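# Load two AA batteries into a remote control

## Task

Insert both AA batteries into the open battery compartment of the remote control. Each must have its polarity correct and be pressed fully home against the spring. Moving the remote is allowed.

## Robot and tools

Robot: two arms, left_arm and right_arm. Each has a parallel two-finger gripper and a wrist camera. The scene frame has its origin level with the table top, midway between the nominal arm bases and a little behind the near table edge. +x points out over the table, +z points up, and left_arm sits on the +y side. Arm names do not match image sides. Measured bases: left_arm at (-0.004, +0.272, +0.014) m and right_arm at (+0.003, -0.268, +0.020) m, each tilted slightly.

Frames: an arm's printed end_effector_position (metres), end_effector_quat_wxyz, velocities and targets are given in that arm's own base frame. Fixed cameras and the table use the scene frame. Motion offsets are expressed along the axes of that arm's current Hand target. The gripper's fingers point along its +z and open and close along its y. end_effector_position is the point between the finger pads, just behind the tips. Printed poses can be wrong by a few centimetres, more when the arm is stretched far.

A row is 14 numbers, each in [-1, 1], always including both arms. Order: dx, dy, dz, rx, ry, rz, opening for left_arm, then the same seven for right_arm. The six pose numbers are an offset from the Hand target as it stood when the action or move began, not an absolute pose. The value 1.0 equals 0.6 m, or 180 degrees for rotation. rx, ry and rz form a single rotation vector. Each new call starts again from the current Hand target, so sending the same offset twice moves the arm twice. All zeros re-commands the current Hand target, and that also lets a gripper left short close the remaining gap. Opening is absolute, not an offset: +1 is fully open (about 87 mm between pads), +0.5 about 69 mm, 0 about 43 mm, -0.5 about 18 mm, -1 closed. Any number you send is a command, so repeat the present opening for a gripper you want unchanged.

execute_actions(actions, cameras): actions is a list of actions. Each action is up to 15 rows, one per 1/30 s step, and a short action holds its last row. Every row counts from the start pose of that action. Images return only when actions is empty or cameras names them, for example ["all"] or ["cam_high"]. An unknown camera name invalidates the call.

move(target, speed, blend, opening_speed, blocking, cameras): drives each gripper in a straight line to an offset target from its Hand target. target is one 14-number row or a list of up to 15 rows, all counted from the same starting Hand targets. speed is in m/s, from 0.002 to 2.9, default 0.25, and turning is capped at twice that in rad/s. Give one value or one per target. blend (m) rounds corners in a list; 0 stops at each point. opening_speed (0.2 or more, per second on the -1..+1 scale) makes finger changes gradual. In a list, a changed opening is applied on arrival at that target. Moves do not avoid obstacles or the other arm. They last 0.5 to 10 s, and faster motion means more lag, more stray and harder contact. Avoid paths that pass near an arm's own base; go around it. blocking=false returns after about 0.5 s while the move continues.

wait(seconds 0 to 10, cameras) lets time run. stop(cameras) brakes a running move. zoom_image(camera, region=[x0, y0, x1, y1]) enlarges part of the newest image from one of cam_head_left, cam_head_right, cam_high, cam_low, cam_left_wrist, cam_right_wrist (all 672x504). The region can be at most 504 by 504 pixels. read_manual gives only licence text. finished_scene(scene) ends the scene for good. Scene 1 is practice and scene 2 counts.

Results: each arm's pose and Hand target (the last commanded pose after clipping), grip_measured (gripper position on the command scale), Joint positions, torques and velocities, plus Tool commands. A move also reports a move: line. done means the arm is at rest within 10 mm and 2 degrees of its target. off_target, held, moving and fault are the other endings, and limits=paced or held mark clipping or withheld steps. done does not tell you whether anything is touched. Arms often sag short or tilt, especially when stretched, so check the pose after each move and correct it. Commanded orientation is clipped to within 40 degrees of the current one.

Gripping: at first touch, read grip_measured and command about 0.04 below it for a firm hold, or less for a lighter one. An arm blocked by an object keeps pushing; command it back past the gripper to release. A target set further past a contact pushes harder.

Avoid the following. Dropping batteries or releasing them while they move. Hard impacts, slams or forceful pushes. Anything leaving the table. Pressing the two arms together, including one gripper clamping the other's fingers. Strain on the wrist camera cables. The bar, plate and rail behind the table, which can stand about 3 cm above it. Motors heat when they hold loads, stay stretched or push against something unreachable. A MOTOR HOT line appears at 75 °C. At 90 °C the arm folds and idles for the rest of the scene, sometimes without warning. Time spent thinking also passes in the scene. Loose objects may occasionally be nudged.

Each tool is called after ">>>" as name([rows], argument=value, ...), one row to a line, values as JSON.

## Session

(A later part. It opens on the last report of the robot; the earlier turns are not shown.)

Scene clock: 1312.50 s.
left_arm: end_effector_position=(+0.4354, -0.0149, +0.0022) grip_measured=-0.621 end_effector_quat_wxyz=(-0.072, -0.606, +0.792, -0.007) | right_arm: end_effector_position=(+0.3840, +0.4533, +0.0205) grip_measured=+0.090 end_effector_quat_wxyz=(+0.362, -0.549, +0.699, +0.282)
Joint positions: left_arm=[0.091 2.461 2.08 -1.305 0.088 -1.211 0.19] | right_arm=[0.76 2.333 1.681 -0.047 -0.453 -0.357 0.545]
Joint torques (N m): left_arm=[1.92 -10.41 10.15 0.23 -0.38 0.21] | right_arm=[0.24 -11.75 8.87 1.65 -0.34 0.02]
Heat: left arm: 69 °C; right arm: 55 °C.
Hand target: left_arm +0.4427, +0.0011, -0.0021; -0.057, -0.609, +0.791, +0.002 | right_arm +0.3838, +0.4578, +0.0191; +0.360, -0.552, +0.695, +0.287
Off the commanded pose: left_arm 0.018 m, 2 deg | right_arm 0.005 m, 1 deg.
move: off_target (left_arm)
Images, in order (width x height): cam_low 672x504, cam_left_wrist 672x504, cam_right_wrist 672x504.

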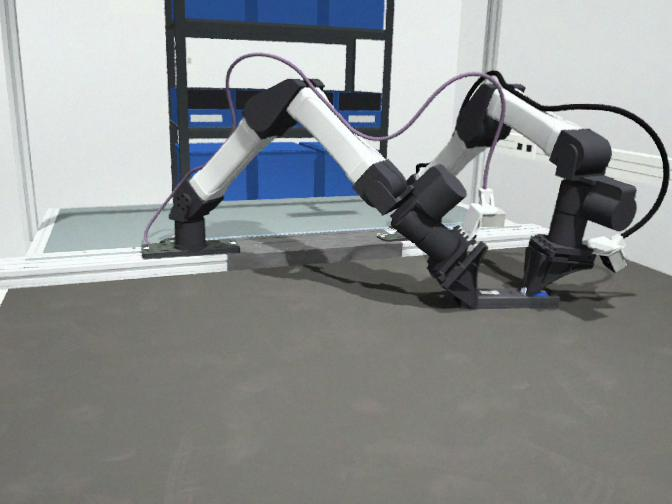

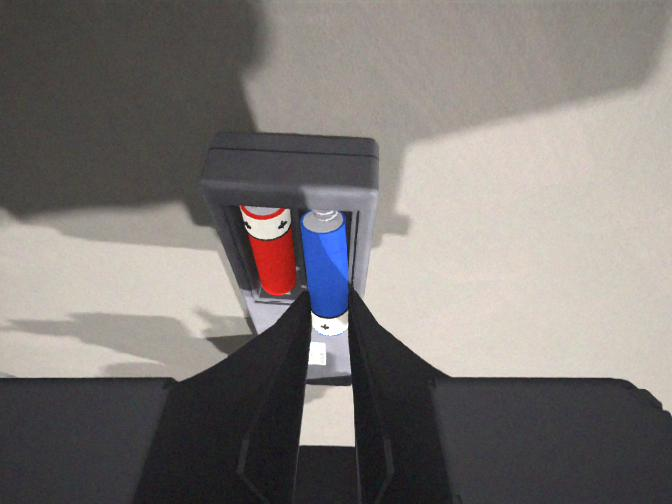

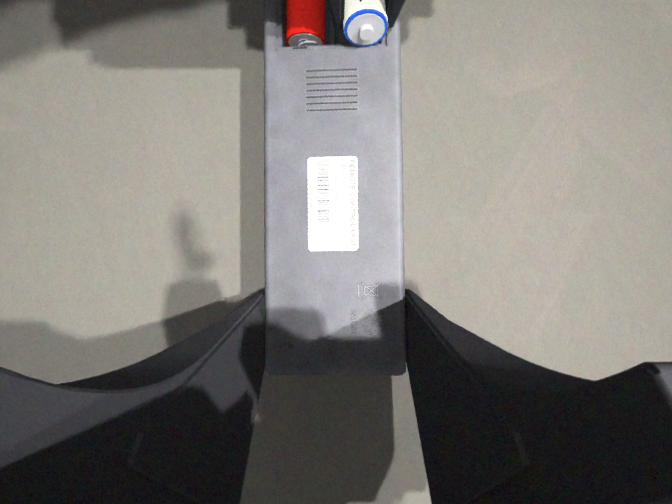

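>>> move(target=[-0.04,0.012,-0.003,0,0,0,-0.85,0,0,0,0,0,0,0.03], speed=0.06, cameras=["cam_low","cam_left_wrist","cam_right_wrist"])

>>> zoom_image(camera="cam_low", region=[490, 240, 590, 310])

>>> zoom_image(camera="cam_left_wrist", region=[190, 170, 400, 370])

>>> zoom_image(camera="cam_right_wrist", region=[250, 0, 430, 120])

Scene clock: 1321.77 s.
left_arm: end_effector_position=(+0.4289, -0.0046, +0.0036) grip_measured=-0.621 end_effector_quat_wxyz=(-0.096, -0.601, +0.794, -0.016) | right_arm: end_effector_position=(+0.3807, +0.4570, +0.0214) grip_measured=+0.090 end_effector_quat_wxyz=(+0.363, -0.552, +0.695, +0.285)
Joint positions: left_arm=[0.128 2.478 2.101 -1.345 0.123 -1.158 0.19] | right_arm=[0.768 2.333 1.681 -0.042 -0.457 -0.357 0.545]
Joint torques (N m): left_arm=[3.14 -10.8 10.26 0.38 -0.7 0.19] | right_arm=[-0.39 -11.73 8.87 1.6 -0.3 0.02]
Heat: left arm: 70 °C; right arm: 55 °C.
Hand target: left_arm +0.4419, +0.0263, -0.0019; -0.057, -0.609, +0.791, +0.002 | right_arm +0.3838, +0.4578, +0.0191; +0.361, -0.552, +0.695, +0.287
Off the commanded pose: left_arm 0.034 m, 5 deg | right_arm 0.004 m, 0 deg.
move: off_target (left_arm)
Images, in order (width x height): cam_low 672x504, cam_left_wrist 672x504, cam_right_wrist 672x504.

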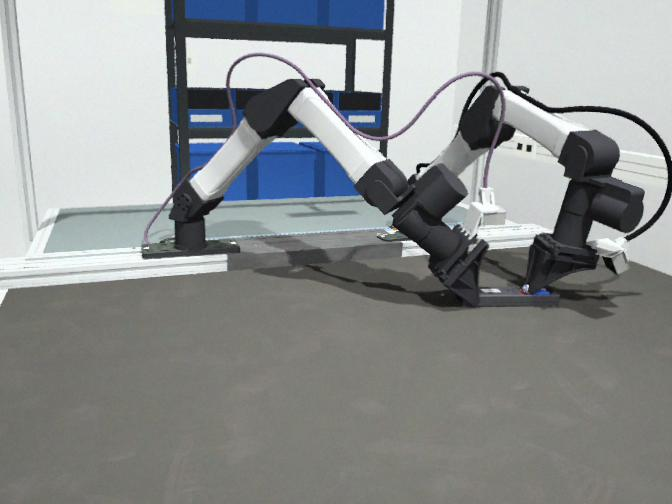

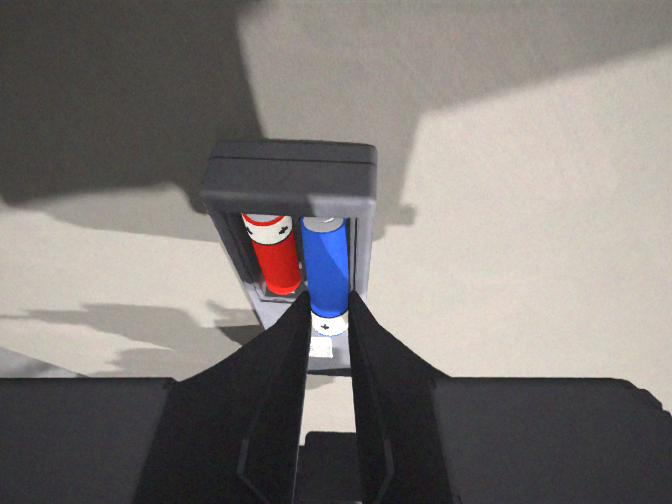

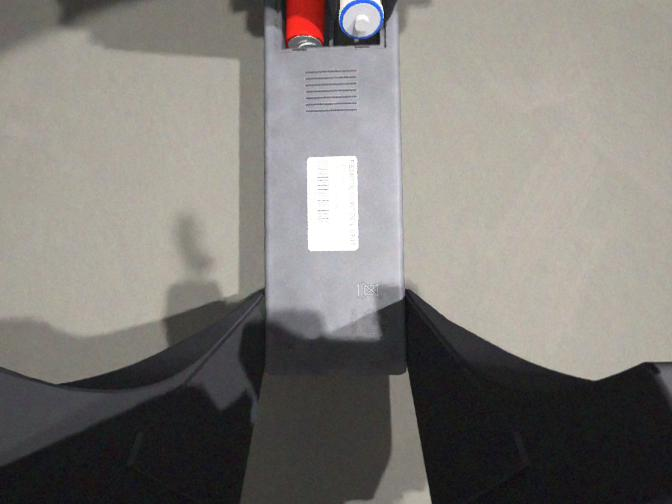

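Scaled by 5.040 from the camera's 672x504 image, which has a finer 960x720 frame.

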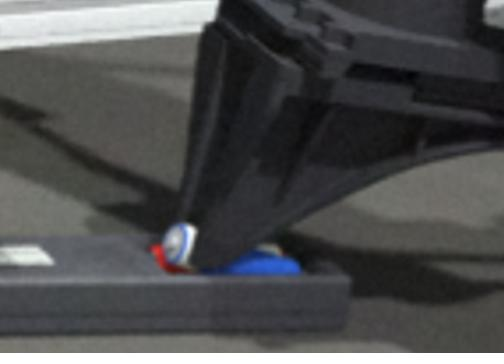

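Scaled by 2.400 from the camera's 672x504 image, which has a finer 960x720 frame.

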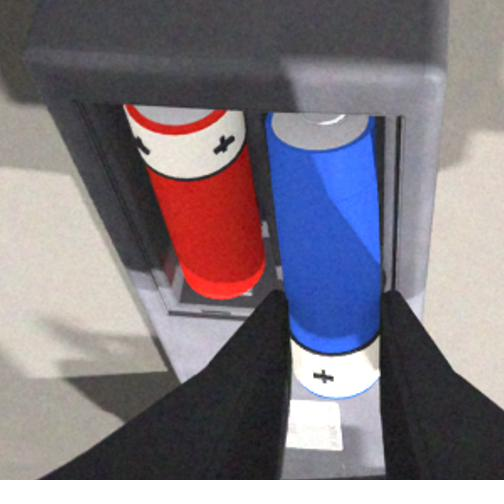

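Scaled by 2.800 from the camera's 672x504 image, which has a finer 960x720 frame.

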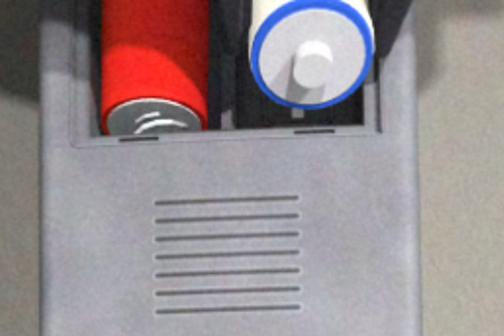

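>>> move(target=[-0.005,0.008,0.024,0,-0.03,0,-0.85,0,0,0,0,0,0,0.03], speed=0.06, cameras=["cam_low","cam_left_wrist","cam_right_wrist"])

>>> zoom_image(camera="cam_low", region=[490, 240, 590, 310])

>>> zoom_image(camera="cam_left_wrist", region=[190, 170, 400, 370])

>>> zoom_image(camera="cam_right_wrist", region=[250, 0, 430, 120])

Scene clock: 1329.07 s.
left_arm: end_effector_position=(+0.4275, -0.0038, +0.0008) grip_measured=-0.621 end_effector_quat_wxyz=(-0.087, -0.601, +0.794, -0.018) | right_arm: end_effector_position=(+0.3800, +0.4574, +0.0204) grip_measured=+0.090 end_effector_quat_wxyz=(+0.362, -0.552, +0.695, +0.286)
Joint positions: left_arm=[0.128 2.453 2.049 -1.302 0.117 -1.16 0.19] | right_arm=[0.768 2.335 1.681 -0.042 -0.459 -0.357 0.545]
Joint torques (N m): left_arm=[1.21 -12.33 4.19 0.95 -1.38 -0.03] | right_arm=[-0.47 -11.96 8.88 1.59 -0.28 0.02]
Heat: left arm: 71 °C; right arm: 55 °C.
Hand target: left_arm +0.4367, +0.0295, -0.0163; -0.019, -0.609, +0.793, +0.031 | right_arm +0.3838, +0.4578, +0.0192; +0.361, -0.552, +0.694, +0.287
Off the commanded pose: left_arm 0.039 m, 10 deg | right_arm 0.004 m, 0 deg.
move: off_target (left_arm)
Images, in order (width x height): cam_low 672x504, cam_left_wrist 672x504, cam_right_wrist 672x504.

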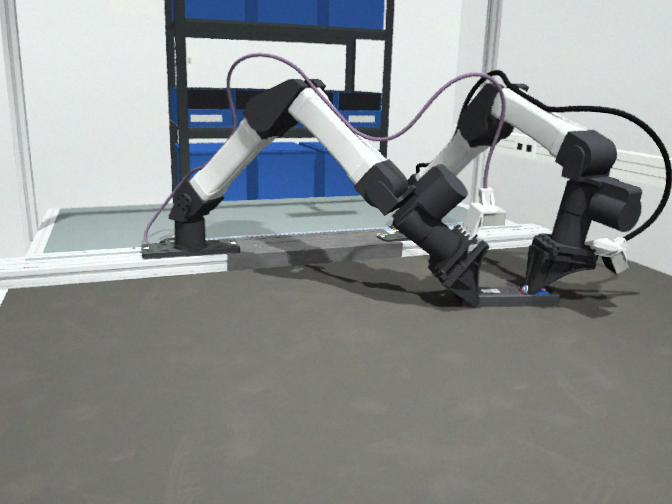

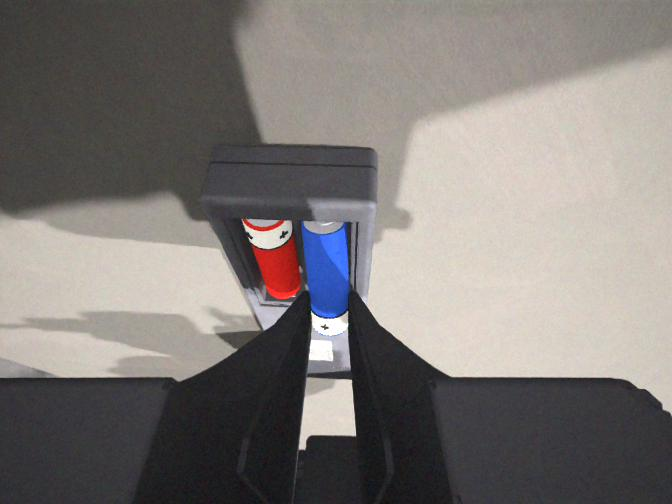

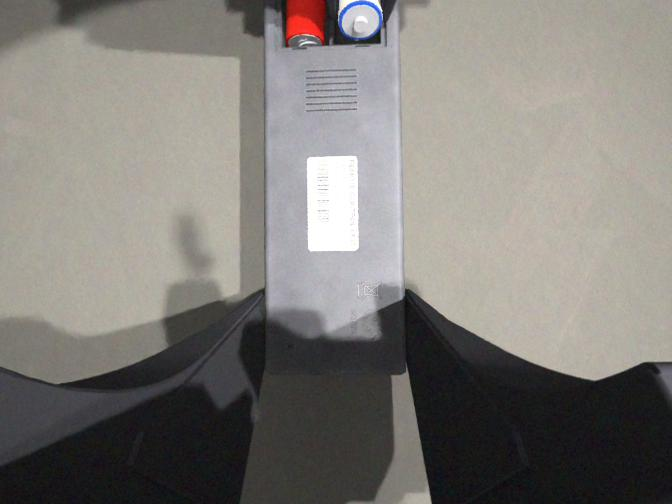

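Scaled by 5.040 from the camera's 672x504 image, which has a finer 960x720 frame.

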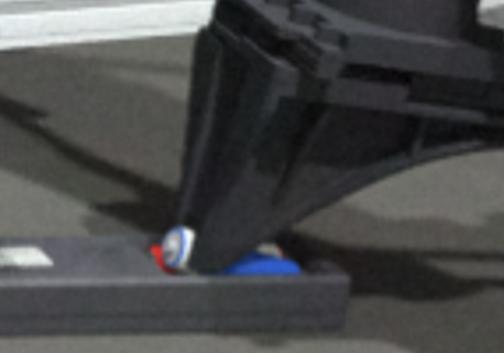

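Scaled by 2.400 from the camera's 672x504 image, which has a finer 960x720 frame.

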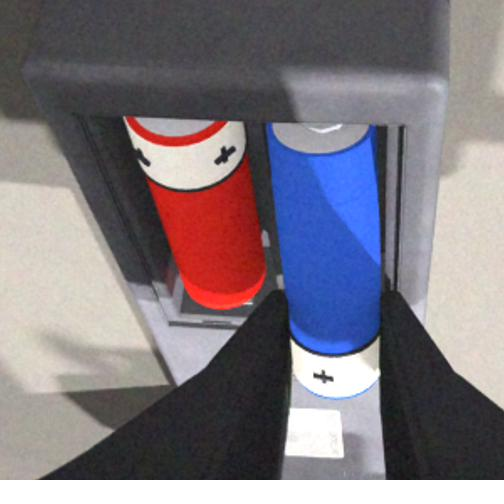

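Scaled by 2.800 from the camera's 672x504 image, which has a finer 960x720 frame.

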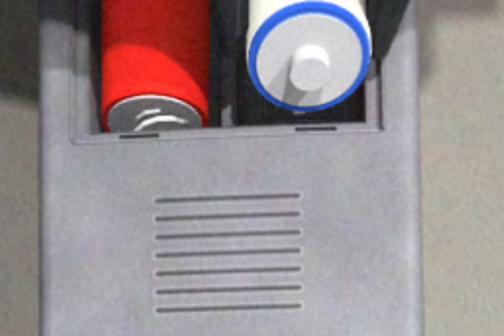

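>>> move(target=[-0.01,0.004,0.01,0,-0.045,0,-0.85,0,0,0,0,0,0,0.03], speed=0.06, cameras=["cam_low","cam_left_wrist","cam_right_wrist"])

>>> zoom_image(camera="cam_low", region=[490, 240, 590, 310])

>>> zoom_image(camera="cam_left_wrist", region=[190, 170, 400, 370])

>>> zoom_image(camera="cam_right_wrist", region=[250, 0, 430, 120])

Scene clock: 1336.07 s.
left_arm: end_effector_position=(+0.4271, -0.0042, +0.0004) grip_measured=-0.621 end_effector_quat_wxyz=(-0.034, -0.597, +0.801, +0.011) | right_arm: end_effector_position=(+0.3800, +0.4574, +0.0204) grip_measured=+0.090 end_effector_quat_wxyz=(+0.362, -0.552, +0.695, +0.286)
Joint positions: left_arm=[0.087 2.375 1.94 -1.205 0.016 -1.193 0.19] | right_arm=[0.768 2.335 1.681 -0.042 -0.459 -0.357 0.545]
Joint torques (N m): left_arm=[1.74 -10.66 3.84 1.13 -1.68 0.03] | right_arm=[-0.46 -11.96 8.88 1.59 -0.28 0.02]
Heat: left arm: 71 °C; right arm: 53 °C.
Hand target: left_arm +0.4355, +0.0360, -0.0220; +0.037, -0.605, +0.792, +0.074 | right_arm +0.3838, +0.4578, +0.0192; +0.361, -0.552, +0.694, +0.287
Off the commanded pose: left_arm 0.047 m, 11 deg | right_arm 0.004 m, 0 deg.
move: off_target (left_arm)
Images, in order (width x height): cam_low 672x504, cam_left_wrist 672x504, cam_right_wrist 672x504.

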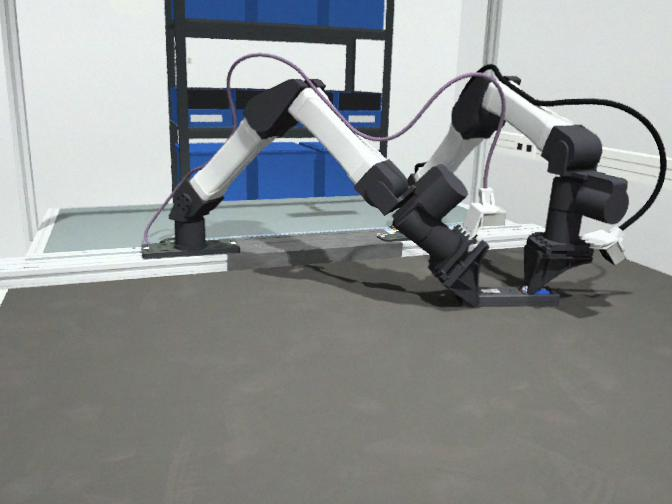

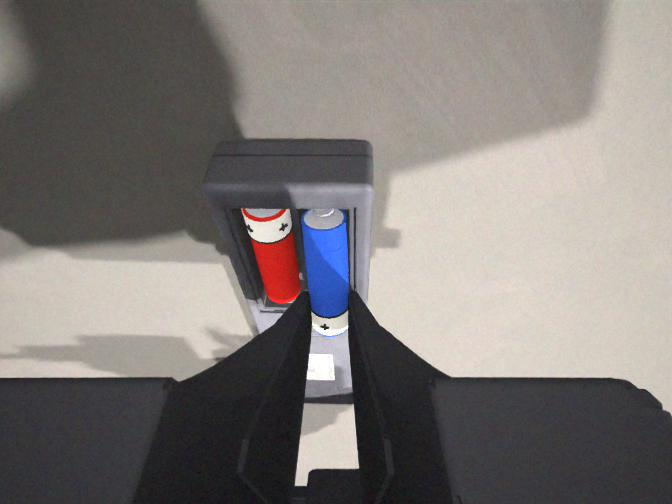

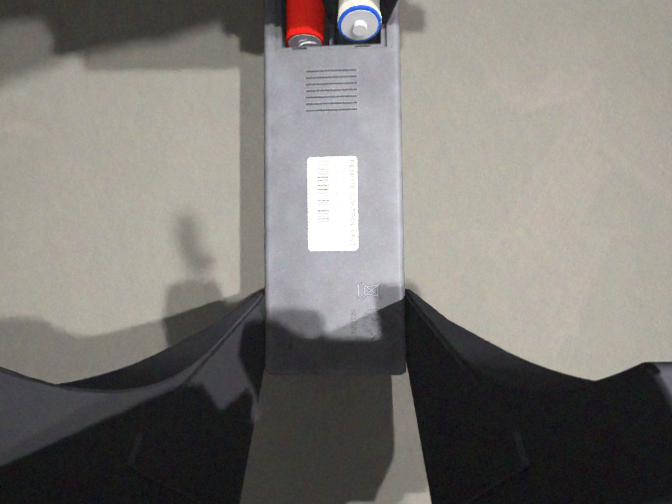

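Scaled by 5.040 from the camera's 672x504 image, which has a finer 960x720 frame.

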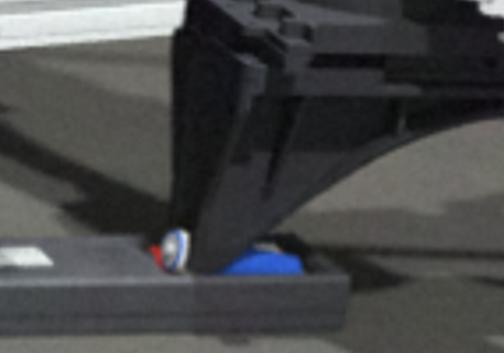

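Scaled by 2.400 from the camera's 672x504 image, which has a finer 960x720 frame.

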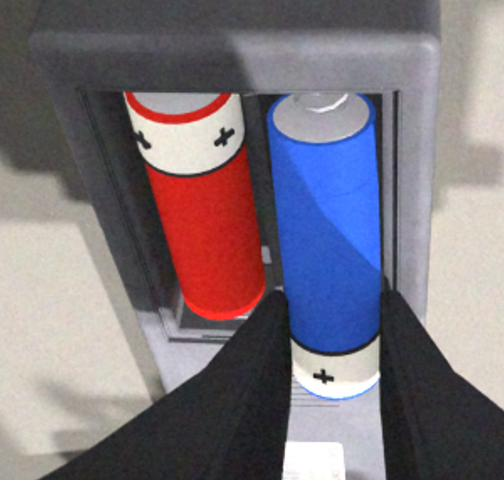

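Scaled by 2.800 from the camera's 672x504 image, which has a finer 960x720 frame.

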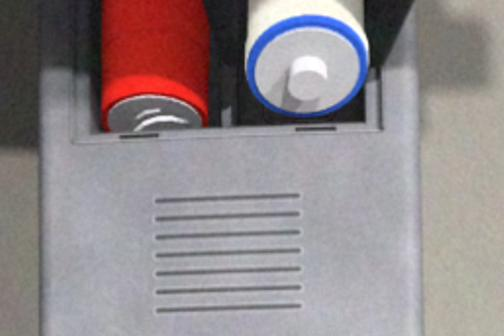

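>>> move([
  [0.03,0,0,0,0.015,0,-0.85,0,0,0,0,0,0,0.03],
  [0.03,-0.002,-0.002,0,0.015,0,-0.45,0,0,0,0,0,0,0.03],
], speed=0.06, opening_speed=0.4, cameras=["cam_low","cam_left_wrist","cam_right_wrist"])

>>> zoom_image(camera="cam_low", region=[490, 240, 590, 310])

>>> zoom_image(camera="cam_left_wrist", region=[190, 170, 400, 370])

>>> zoom_image(camera="cam_right_wrist", region=[250, 0, 430, 120])

Scene clock: 1346.73 s.
left_arm: end_effector_position=(+0.4239, -0.0041, +0.0006) grip_measured=-0.450 end_effector_quat_wxyz=(-0.028, -0.602, +0.798, +0.019) | right_arm: end_effector_position=(+0.3800, +0.4574, +0.0204) grip_measured=+0.090 end_effector_quat_wxyz=(+0.362, -0.552, +0.695, +0.286)
Joint positions: left_arm=[0.082 2.355 1.909 -1.191 -0.002 -1.21 0.275] | right_arm=[0.768 2.335 1.681 -0.042 -0.459 -0.357 0.545]
Joint torques (N m): left_arm=[0.16 -9.25 4.34 1.05 -1.15 -0.06] | right_arm=[-0.47 -11.96 8.88 1.59 -0.28 0.02]
Heat: left arm: 70 °C; right arm: 52 °C.
Hand target: left_arm +0.4320, +0.0184, -0.0235; +0.018, -0.607, +0.793, +0.059 | right_arm +0.3838, +0.4578, +0.0192; +0.361, -0.552, +0.694, +0.287
Off the commanded pose: left_arm 0.034 m, 7 deg | right_arm 0.004 m, 0 deg.
move: off_target (left_arm); target 2's new opening was sent with left_arm's hand 0.034 m and 7 deg from that target
Images, in order (width x height): cam_low 672x504, cam_left_wrist 672x504, cam_right_wrist 672x504.

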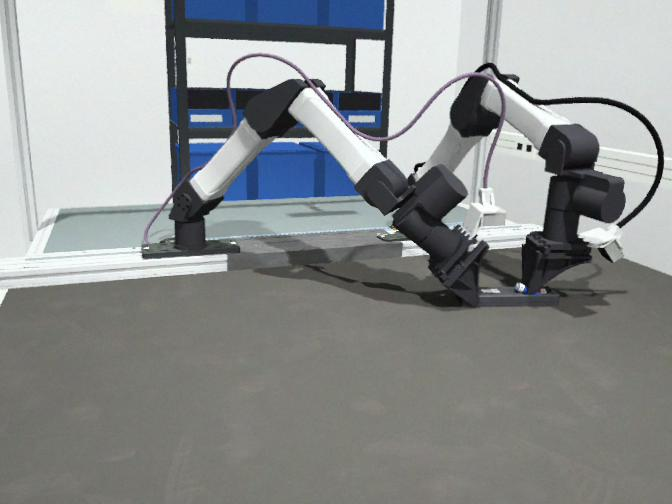

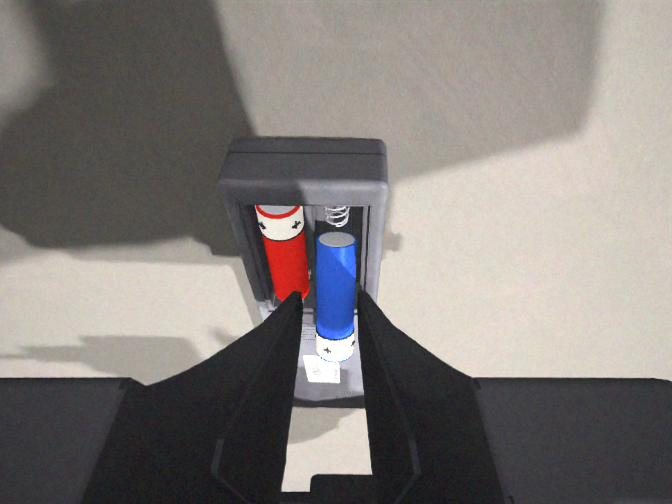

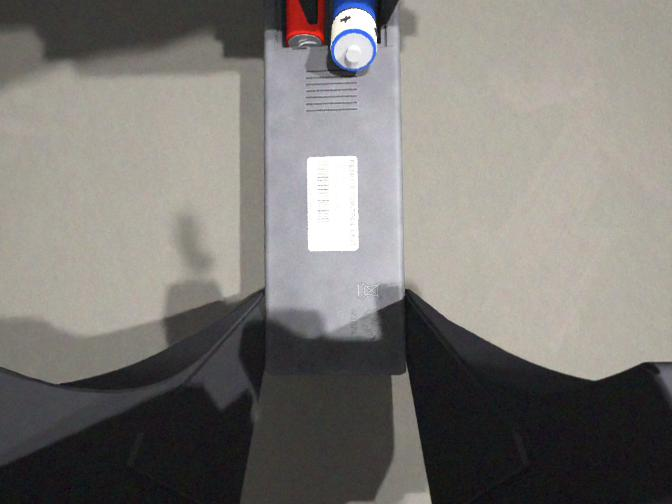

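Scaled by 5.040 from the camera's 672x504 image, which has a finer 960x720 frame.

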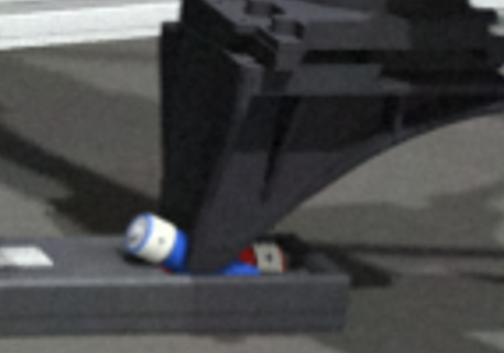

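Scaled by 2.400 from the camera's 672x504 image, which has a finer 960x720 frame.

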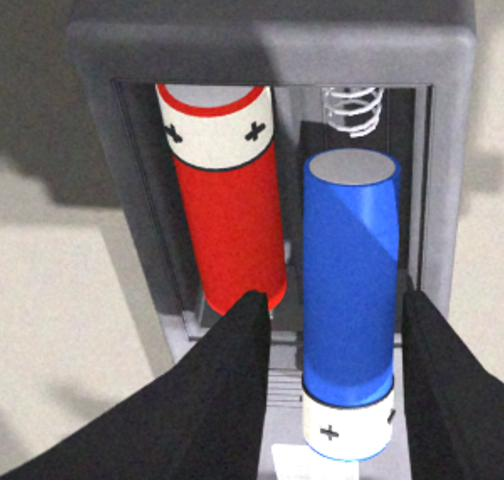

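Scaled by 2.800 from the camera's 672x504 image, which has a finer 960x720 frame.

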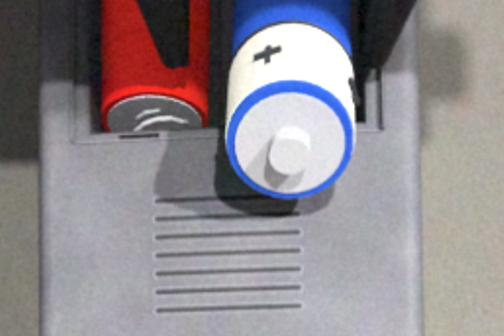

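>>> move([
  [0.01,-0.006,-0.04,0,0.04,0,-0.42,0,0,0,0,0,0,0.03],
  [0.008,-0.008,-0.024,0,0.08,0,-0.42,0,0,0,0,0,0,0.03],
], speed=0.07, cameras=["cam_low","cam_left_wrist"])

>>> zoom_image(camera="cam_low", region=[490, 240, 590, 310])

>>> zoom_image(camera="cam_left_wrist", region=[190, 170, 400, 370])

Scene clock: 1363.90 s.
left_arm: end_effector_position=(+0.4252, -0.0026, +0.0020) grip_measured=-0.420 end_effector_quat_wxyz=(-0.101, -0.605, +0.789, -0.023) | right_arm: end_effector_position=(+0.3800, +0.4574, +0.0204) grip_measured=+0.090 end_effector_quat_wxyz=(+0.362, -0.552, +0.695, +0.286)
Joint positions: left_arm=[0.141 2.463 2.064 -1.326 0.14 -1.156 0.29] | right_arm=[0.768 2.335 1.681 -0.042 -0.459 -0.357 0.545]
Joint torques (N m): left_arm=[1.21 -9.37 8.92 0.45 -0.34 0.15] | right_arm=[-0.47 -11.95 8.87 1.58 -0.29 0.02]
Heat: left arm: 70 °C; right arm: 52 °C.
Hand target: left_arm +0.4360, +0.0109, -0.0101; -0.081, -0.609, +0.789, -0.017 | right_arm +0.3838, +0.4578, +0.0192; +0.361, -0.552, +0.694, +0.287
Off the commanded pose: left_arm 0.021 m, 2 deg | right_arm 0.004 m, 0 deg.
move: off_target (left_arm)
Images, in order (width x height): cam_low 672x504, cam_left_wrist 672x504.

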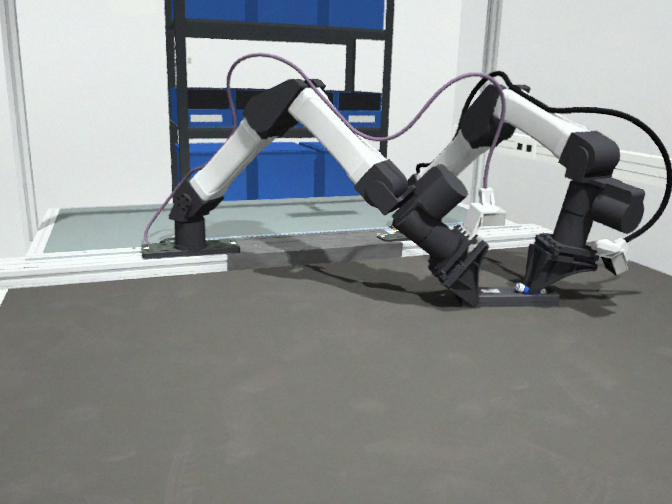

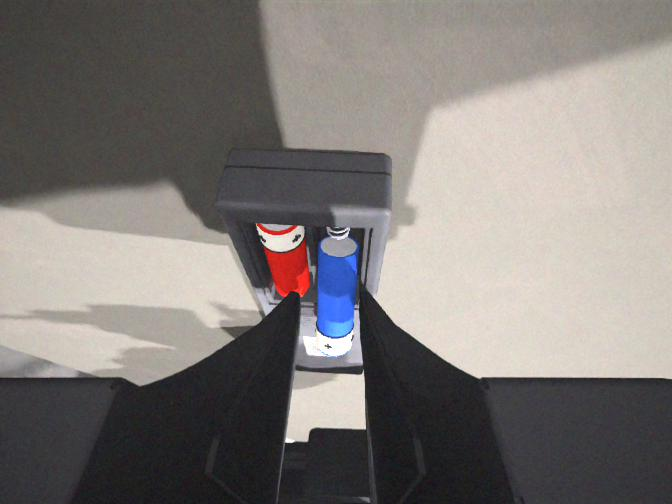

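Scaled by 5.040 from the camera's 672x504 image, which has a finer 960x720 frame.

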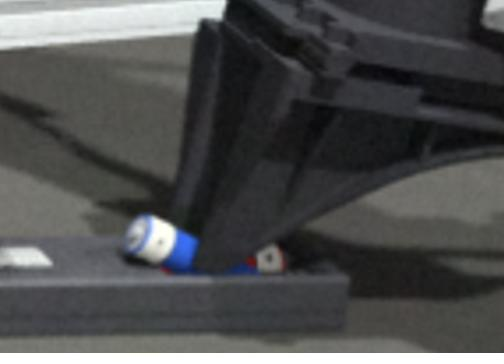

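Scaled by 2.400 from the camera's 672x504 image, which has a finer 960x720 frame.

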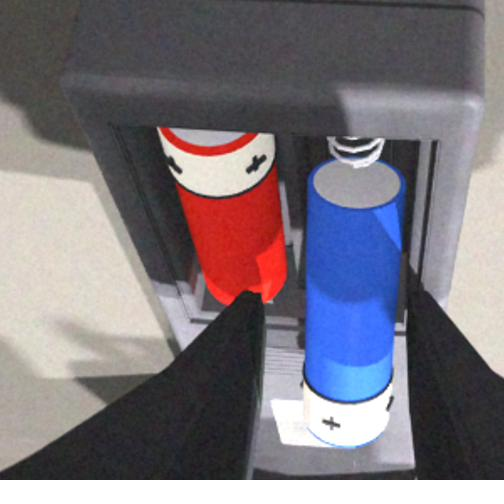

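Grip and push well clear.

>>> move([
  [0,-0.01,0.006,0,0.02,0,-0.42,0,0,0,0,0,0,0.03],
  [0,-0.01,0.006,0,0.02,0,-0.78,0,0,0,0,0,0,0.03],
  [-0.034,-0.006,-0.006,0,0.02,0,-0.78,0,0,0,0,0,0,0.03],
], speed=0.06, opening_speed=0.5, cameras=["cam_low","cam_left_wrist","cam_right_wrist"])

>>> zoom_image(camera="cam_low", region=[490, 240, 590, 310])

>>> zoom_image(camera="cam_left_wrist", region=[190, 170, 400, 370])

>>> zoom_image(camera="cam_right_wrist", region=[250, 0, 430, 120])

Scene clock: 1372.50 s.
left_arm: end_effector_position=(+0.4325, +0.0079, +0.0015) grip_measured=-0.637 end_effector_quat_wxyz=(-0.141, -0.604, +0.783, -0.049) | right_arm: end_effector_position=(+0.3800, +0.4574, +0.0204) grip_measured=+0.090 end_effector_quat_wxyz=(+0.362, -0.552, +0.695, +0.286)
Joint positions: left_arm=[0.189 2.58 2.243 -1.446 0.214 -1.103 0.182] | right_arm=[0.768 2.335 1.681 -0.042 -0.459 -0.357 0.545]
Joint torques (N m): left_arm=[1.81 -10.61 9.77 0.43 -0.57 0.12] | right_arm=[-0.46 -11.95 8.88 1.59 -0.28 0.02]
Heat: left arm: 70 °C; right arm: 52 °C.
Hand target: left_arm +0.4448, +0.0299, -0.0099; -0.106, -0.608, +0.786, -0.036 | right_arm +0.3838, +0.4578, +0.0192; +0.361, -0.552, +0.694, +0.287
Off the commanded pose: left_arm 0.028 m, 4 deg | right_arm 0.004 m, 0 deg.
move: off_target (left_arm); target 2's new opening was sent with left_arm's hand 0.025 m and 3 deg from that target
Images, in order (width x height): cam_low 672x504, cam_left_wrist 672x504, cam_right_wrist 672x504.

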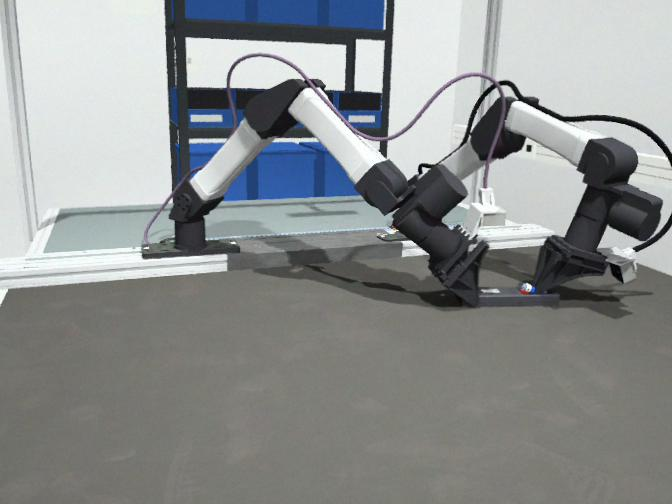

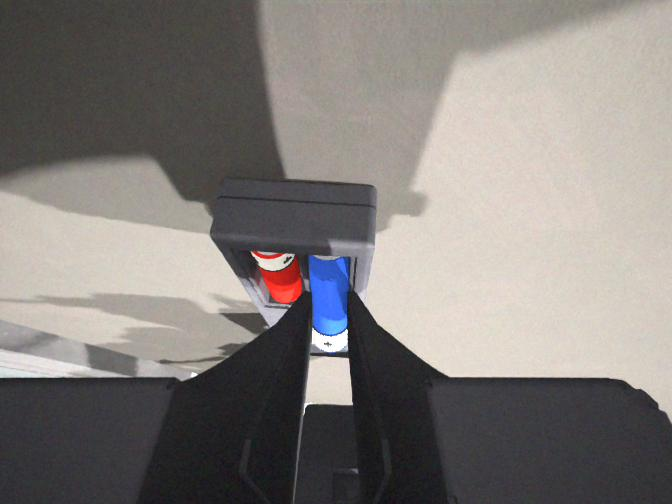

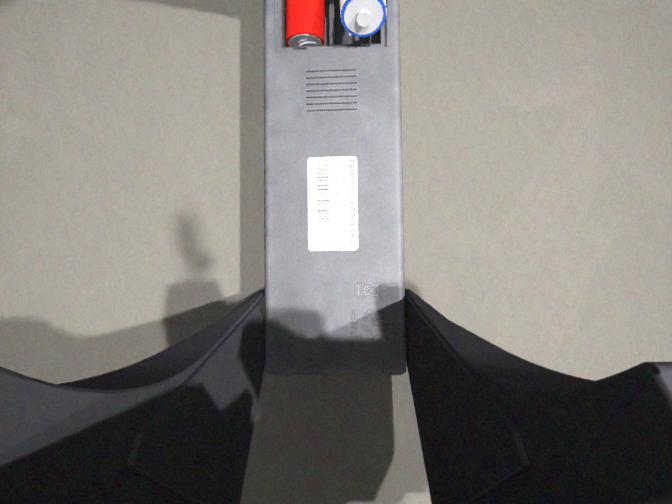

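Scaled by 5.040 from the camera's 672x504 image, which has a finer 960x720 frame.

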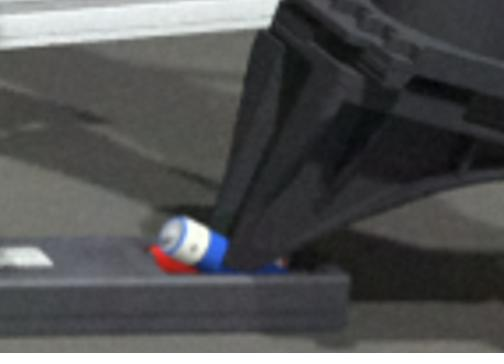

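Scaled by 2.400 from the camera's 672x504 image, which has a finer 960x720 frame.

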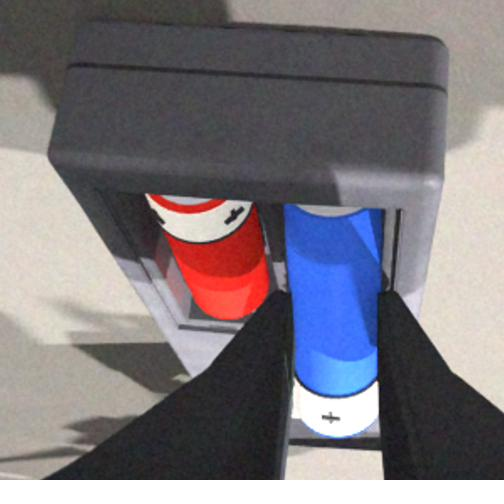

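Scaled by 2.800 from the camera's 672x504 image, which has a finer 960x720 frame.

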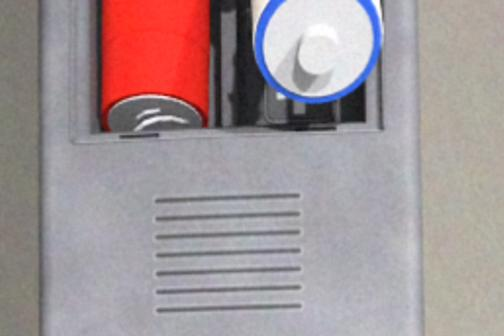

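>>> move([
  [-0.005,0.008,0.02,0,-0.045,0,-0.78,0,0,0,0,0,0,0.03],
  [-0.025,0.008,0.025,0,-0.09,0,-0.78,0,0,0,0,0,0,0.03],
], speed=0.06, blend=[0.003,0], cameras=["cam_low","cam_right_wrist"])

>>> zoom_image(camera="cam_low", region=[490, 240, 590, 310])

>>> zoom_image(camera="cam_right_wrist", region=[250, 0, 430, 120])

Scene clock: 1379.87 s.
left_arm: end_effector_position=(+0.4316, +0.0077, -0.0001) grip_measured=-0.637 end_effector_quat_wxyz=(-0.062, -0.599, +0.798, -0.005) | right_arm: end_effector_position=(+0.3800, +0.4574, +0.0204) grip_measured=+0.090 end_effector_quat_wxyz=(+0.362, -0.552, +0.695, +0.286)
Joint positions: left_arm=[0.134 2.443 2.044 -1.275 0.07 -1.15 0.182] | right_arm=[0.768 2.335 1.681 -0.042 -0.459 -0.357 0.545]
Joint torques (N m): left_arm=[1.09 -10.48 3.62 1.2 -1.54 -0.04] | right_arm=[-0.47 -11.96 8.88 1.59 -0.28 0.02]
Heat: left arm: 71 °C; right arm: 52 °C.
Hand target: left_arm +0.4419, +0.0426, -0.0273; +0.006, -0.607, +0.793, +0.050 | right_arm +0.3838, +0.4578, +0.0192; +0.361, -0.552, +0.694, +0.287
Off the commanded pose: left_arm 0.045 m, 10 deg | right_arm 0.004 m, 0 deg.
move: off_target (left_arm)
Images, in order (width x height): cam_low 672x504, cam_right_wrist 672x504.

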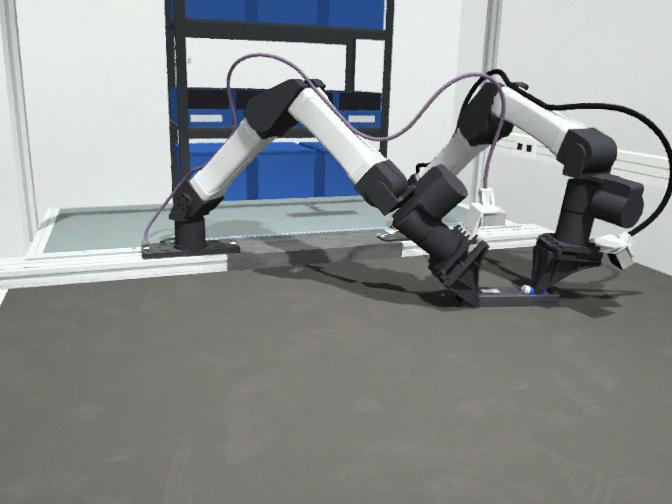

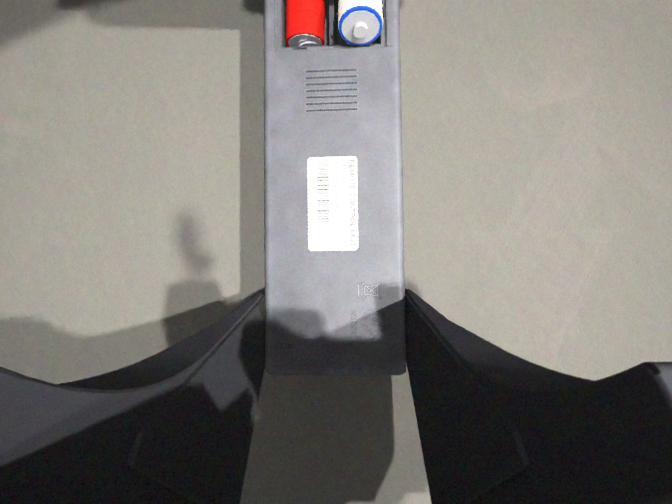

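Scaled by 5.040 from the camera's 672x504 image, which has a finer 960x720 frame.

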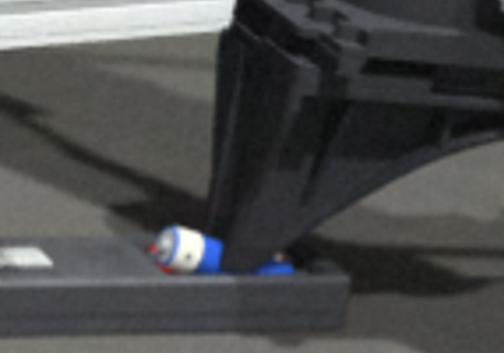

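Scaled by 2.800 from the camera's 672x504 image, which has a finer 960x720 frame.

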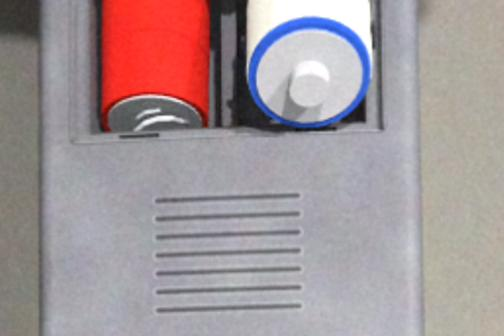

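>>> move(target=[-0.02,0.002,0.006,0,-0.03,0,-0.78,0,0,0,0,0,0,0.03], speed=0.06, cameras=["cam_low","cam_right_wrist","cam_left_wrist"])

>>> zoom_image(camera="cam_low", region=[490, 240, 590, 310])

>>> zoom_image(camera="cam_right_wrist", region=[250, 0, 430, 120])

>>> zoom_image(camera="cam_left_wrist", region=[190, 170, 400, 370])

Scene clock: 1385.37 s.
left_arm: end_effector_position=(+0.4314, +0.0080, -0.0002) grip_measured=-0.637 end_effector_quat_wxyz=(-0.040, -0.596, +0.802, +0.009) | right_arm: end_effector_position=(+0.3800, +0.4574, +0.0204) grip_measured=+0.090 end_effector_quat_wxyz=(+0.362, -0.552, +0.695, +0.286)
Joint positions: left_arm=[0.117 2.414 2.003 -1.239 0.024 -1.16 0.182] | right_arm=[0.768 2.335 1.681 -0.042 -0.459 -0.357 0.545]
Joint torques (N m): left_arm=[1.92 -9.95 3.73 1.33 -1.87 0.01] | right_arm=[-0.47 -11.96 8.87 1.59 -0.28 0.02]
Heat: left arm: 70 °C; right arm: 52 °C.
Hand target: left_arm +0.4436, +0.0548, -0.0300; +0.043, -0.604, +0.792, +0.078 | right_arm +0.3838, +0.4578, +0.0192; +0.361, -0.552, +0.694, +0.287
Off the commanded pose: left_arm 0.057 m, 12 deg | right_arm 0.004 m, 0 deg.
move: off_target (left_arm)
Images, in order (width x height): cam_low 672x504, cam_left_wrist 672x504, cam_right_wrist 672x504.

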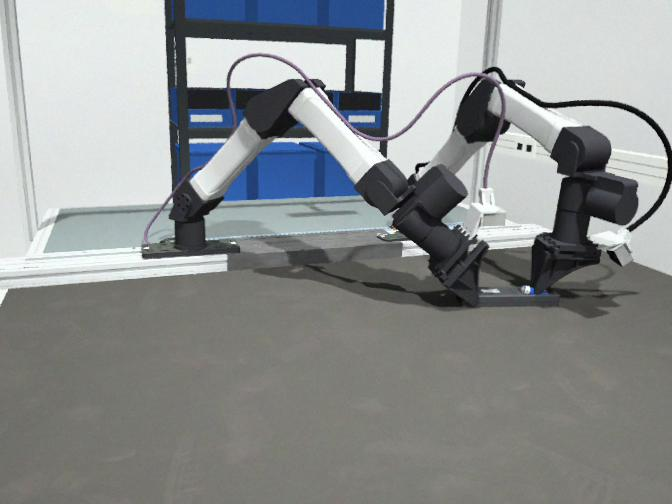

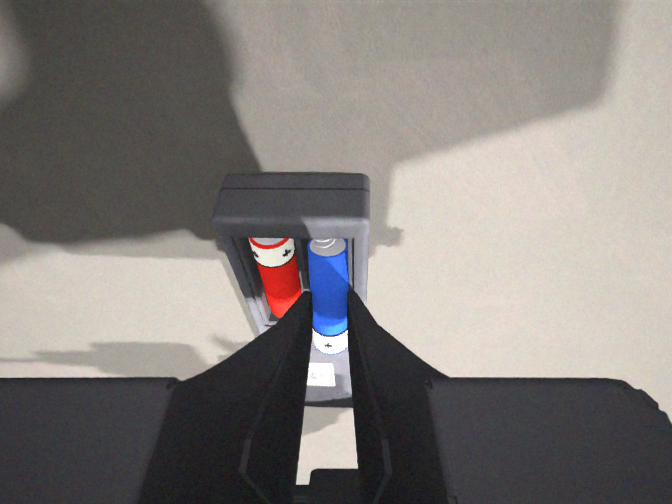

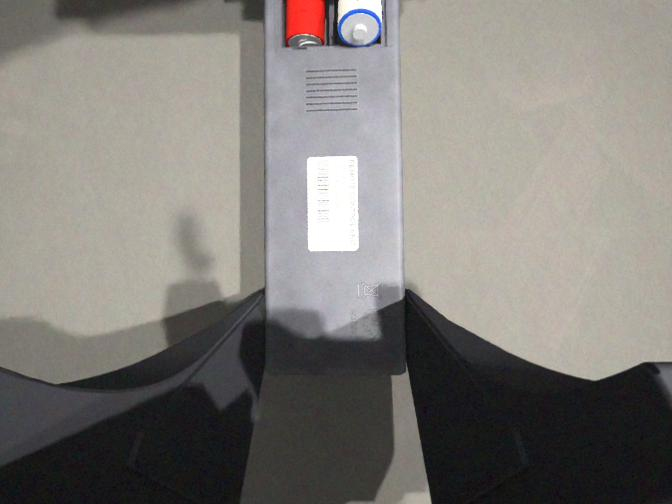

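Scaled by 5.040 from the camera's 672x504 image, which has a finer 960x720 frame.

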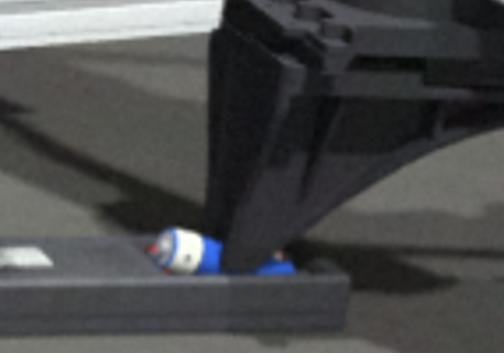

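Scaled by 2.800 from the camera's 672x504 image, which has a finer 960x720 frame.

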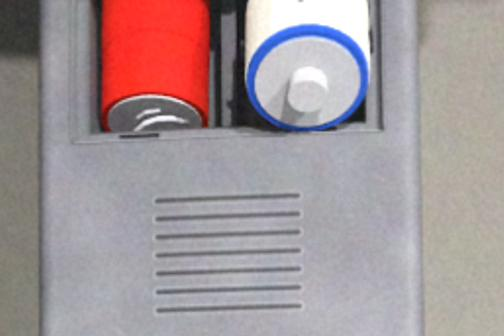

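Scaled by 2.400 from the camera's 672x504 image, which has a finer 960x720 frame.

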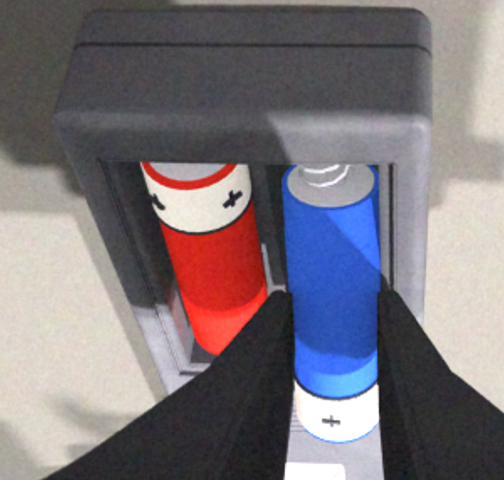

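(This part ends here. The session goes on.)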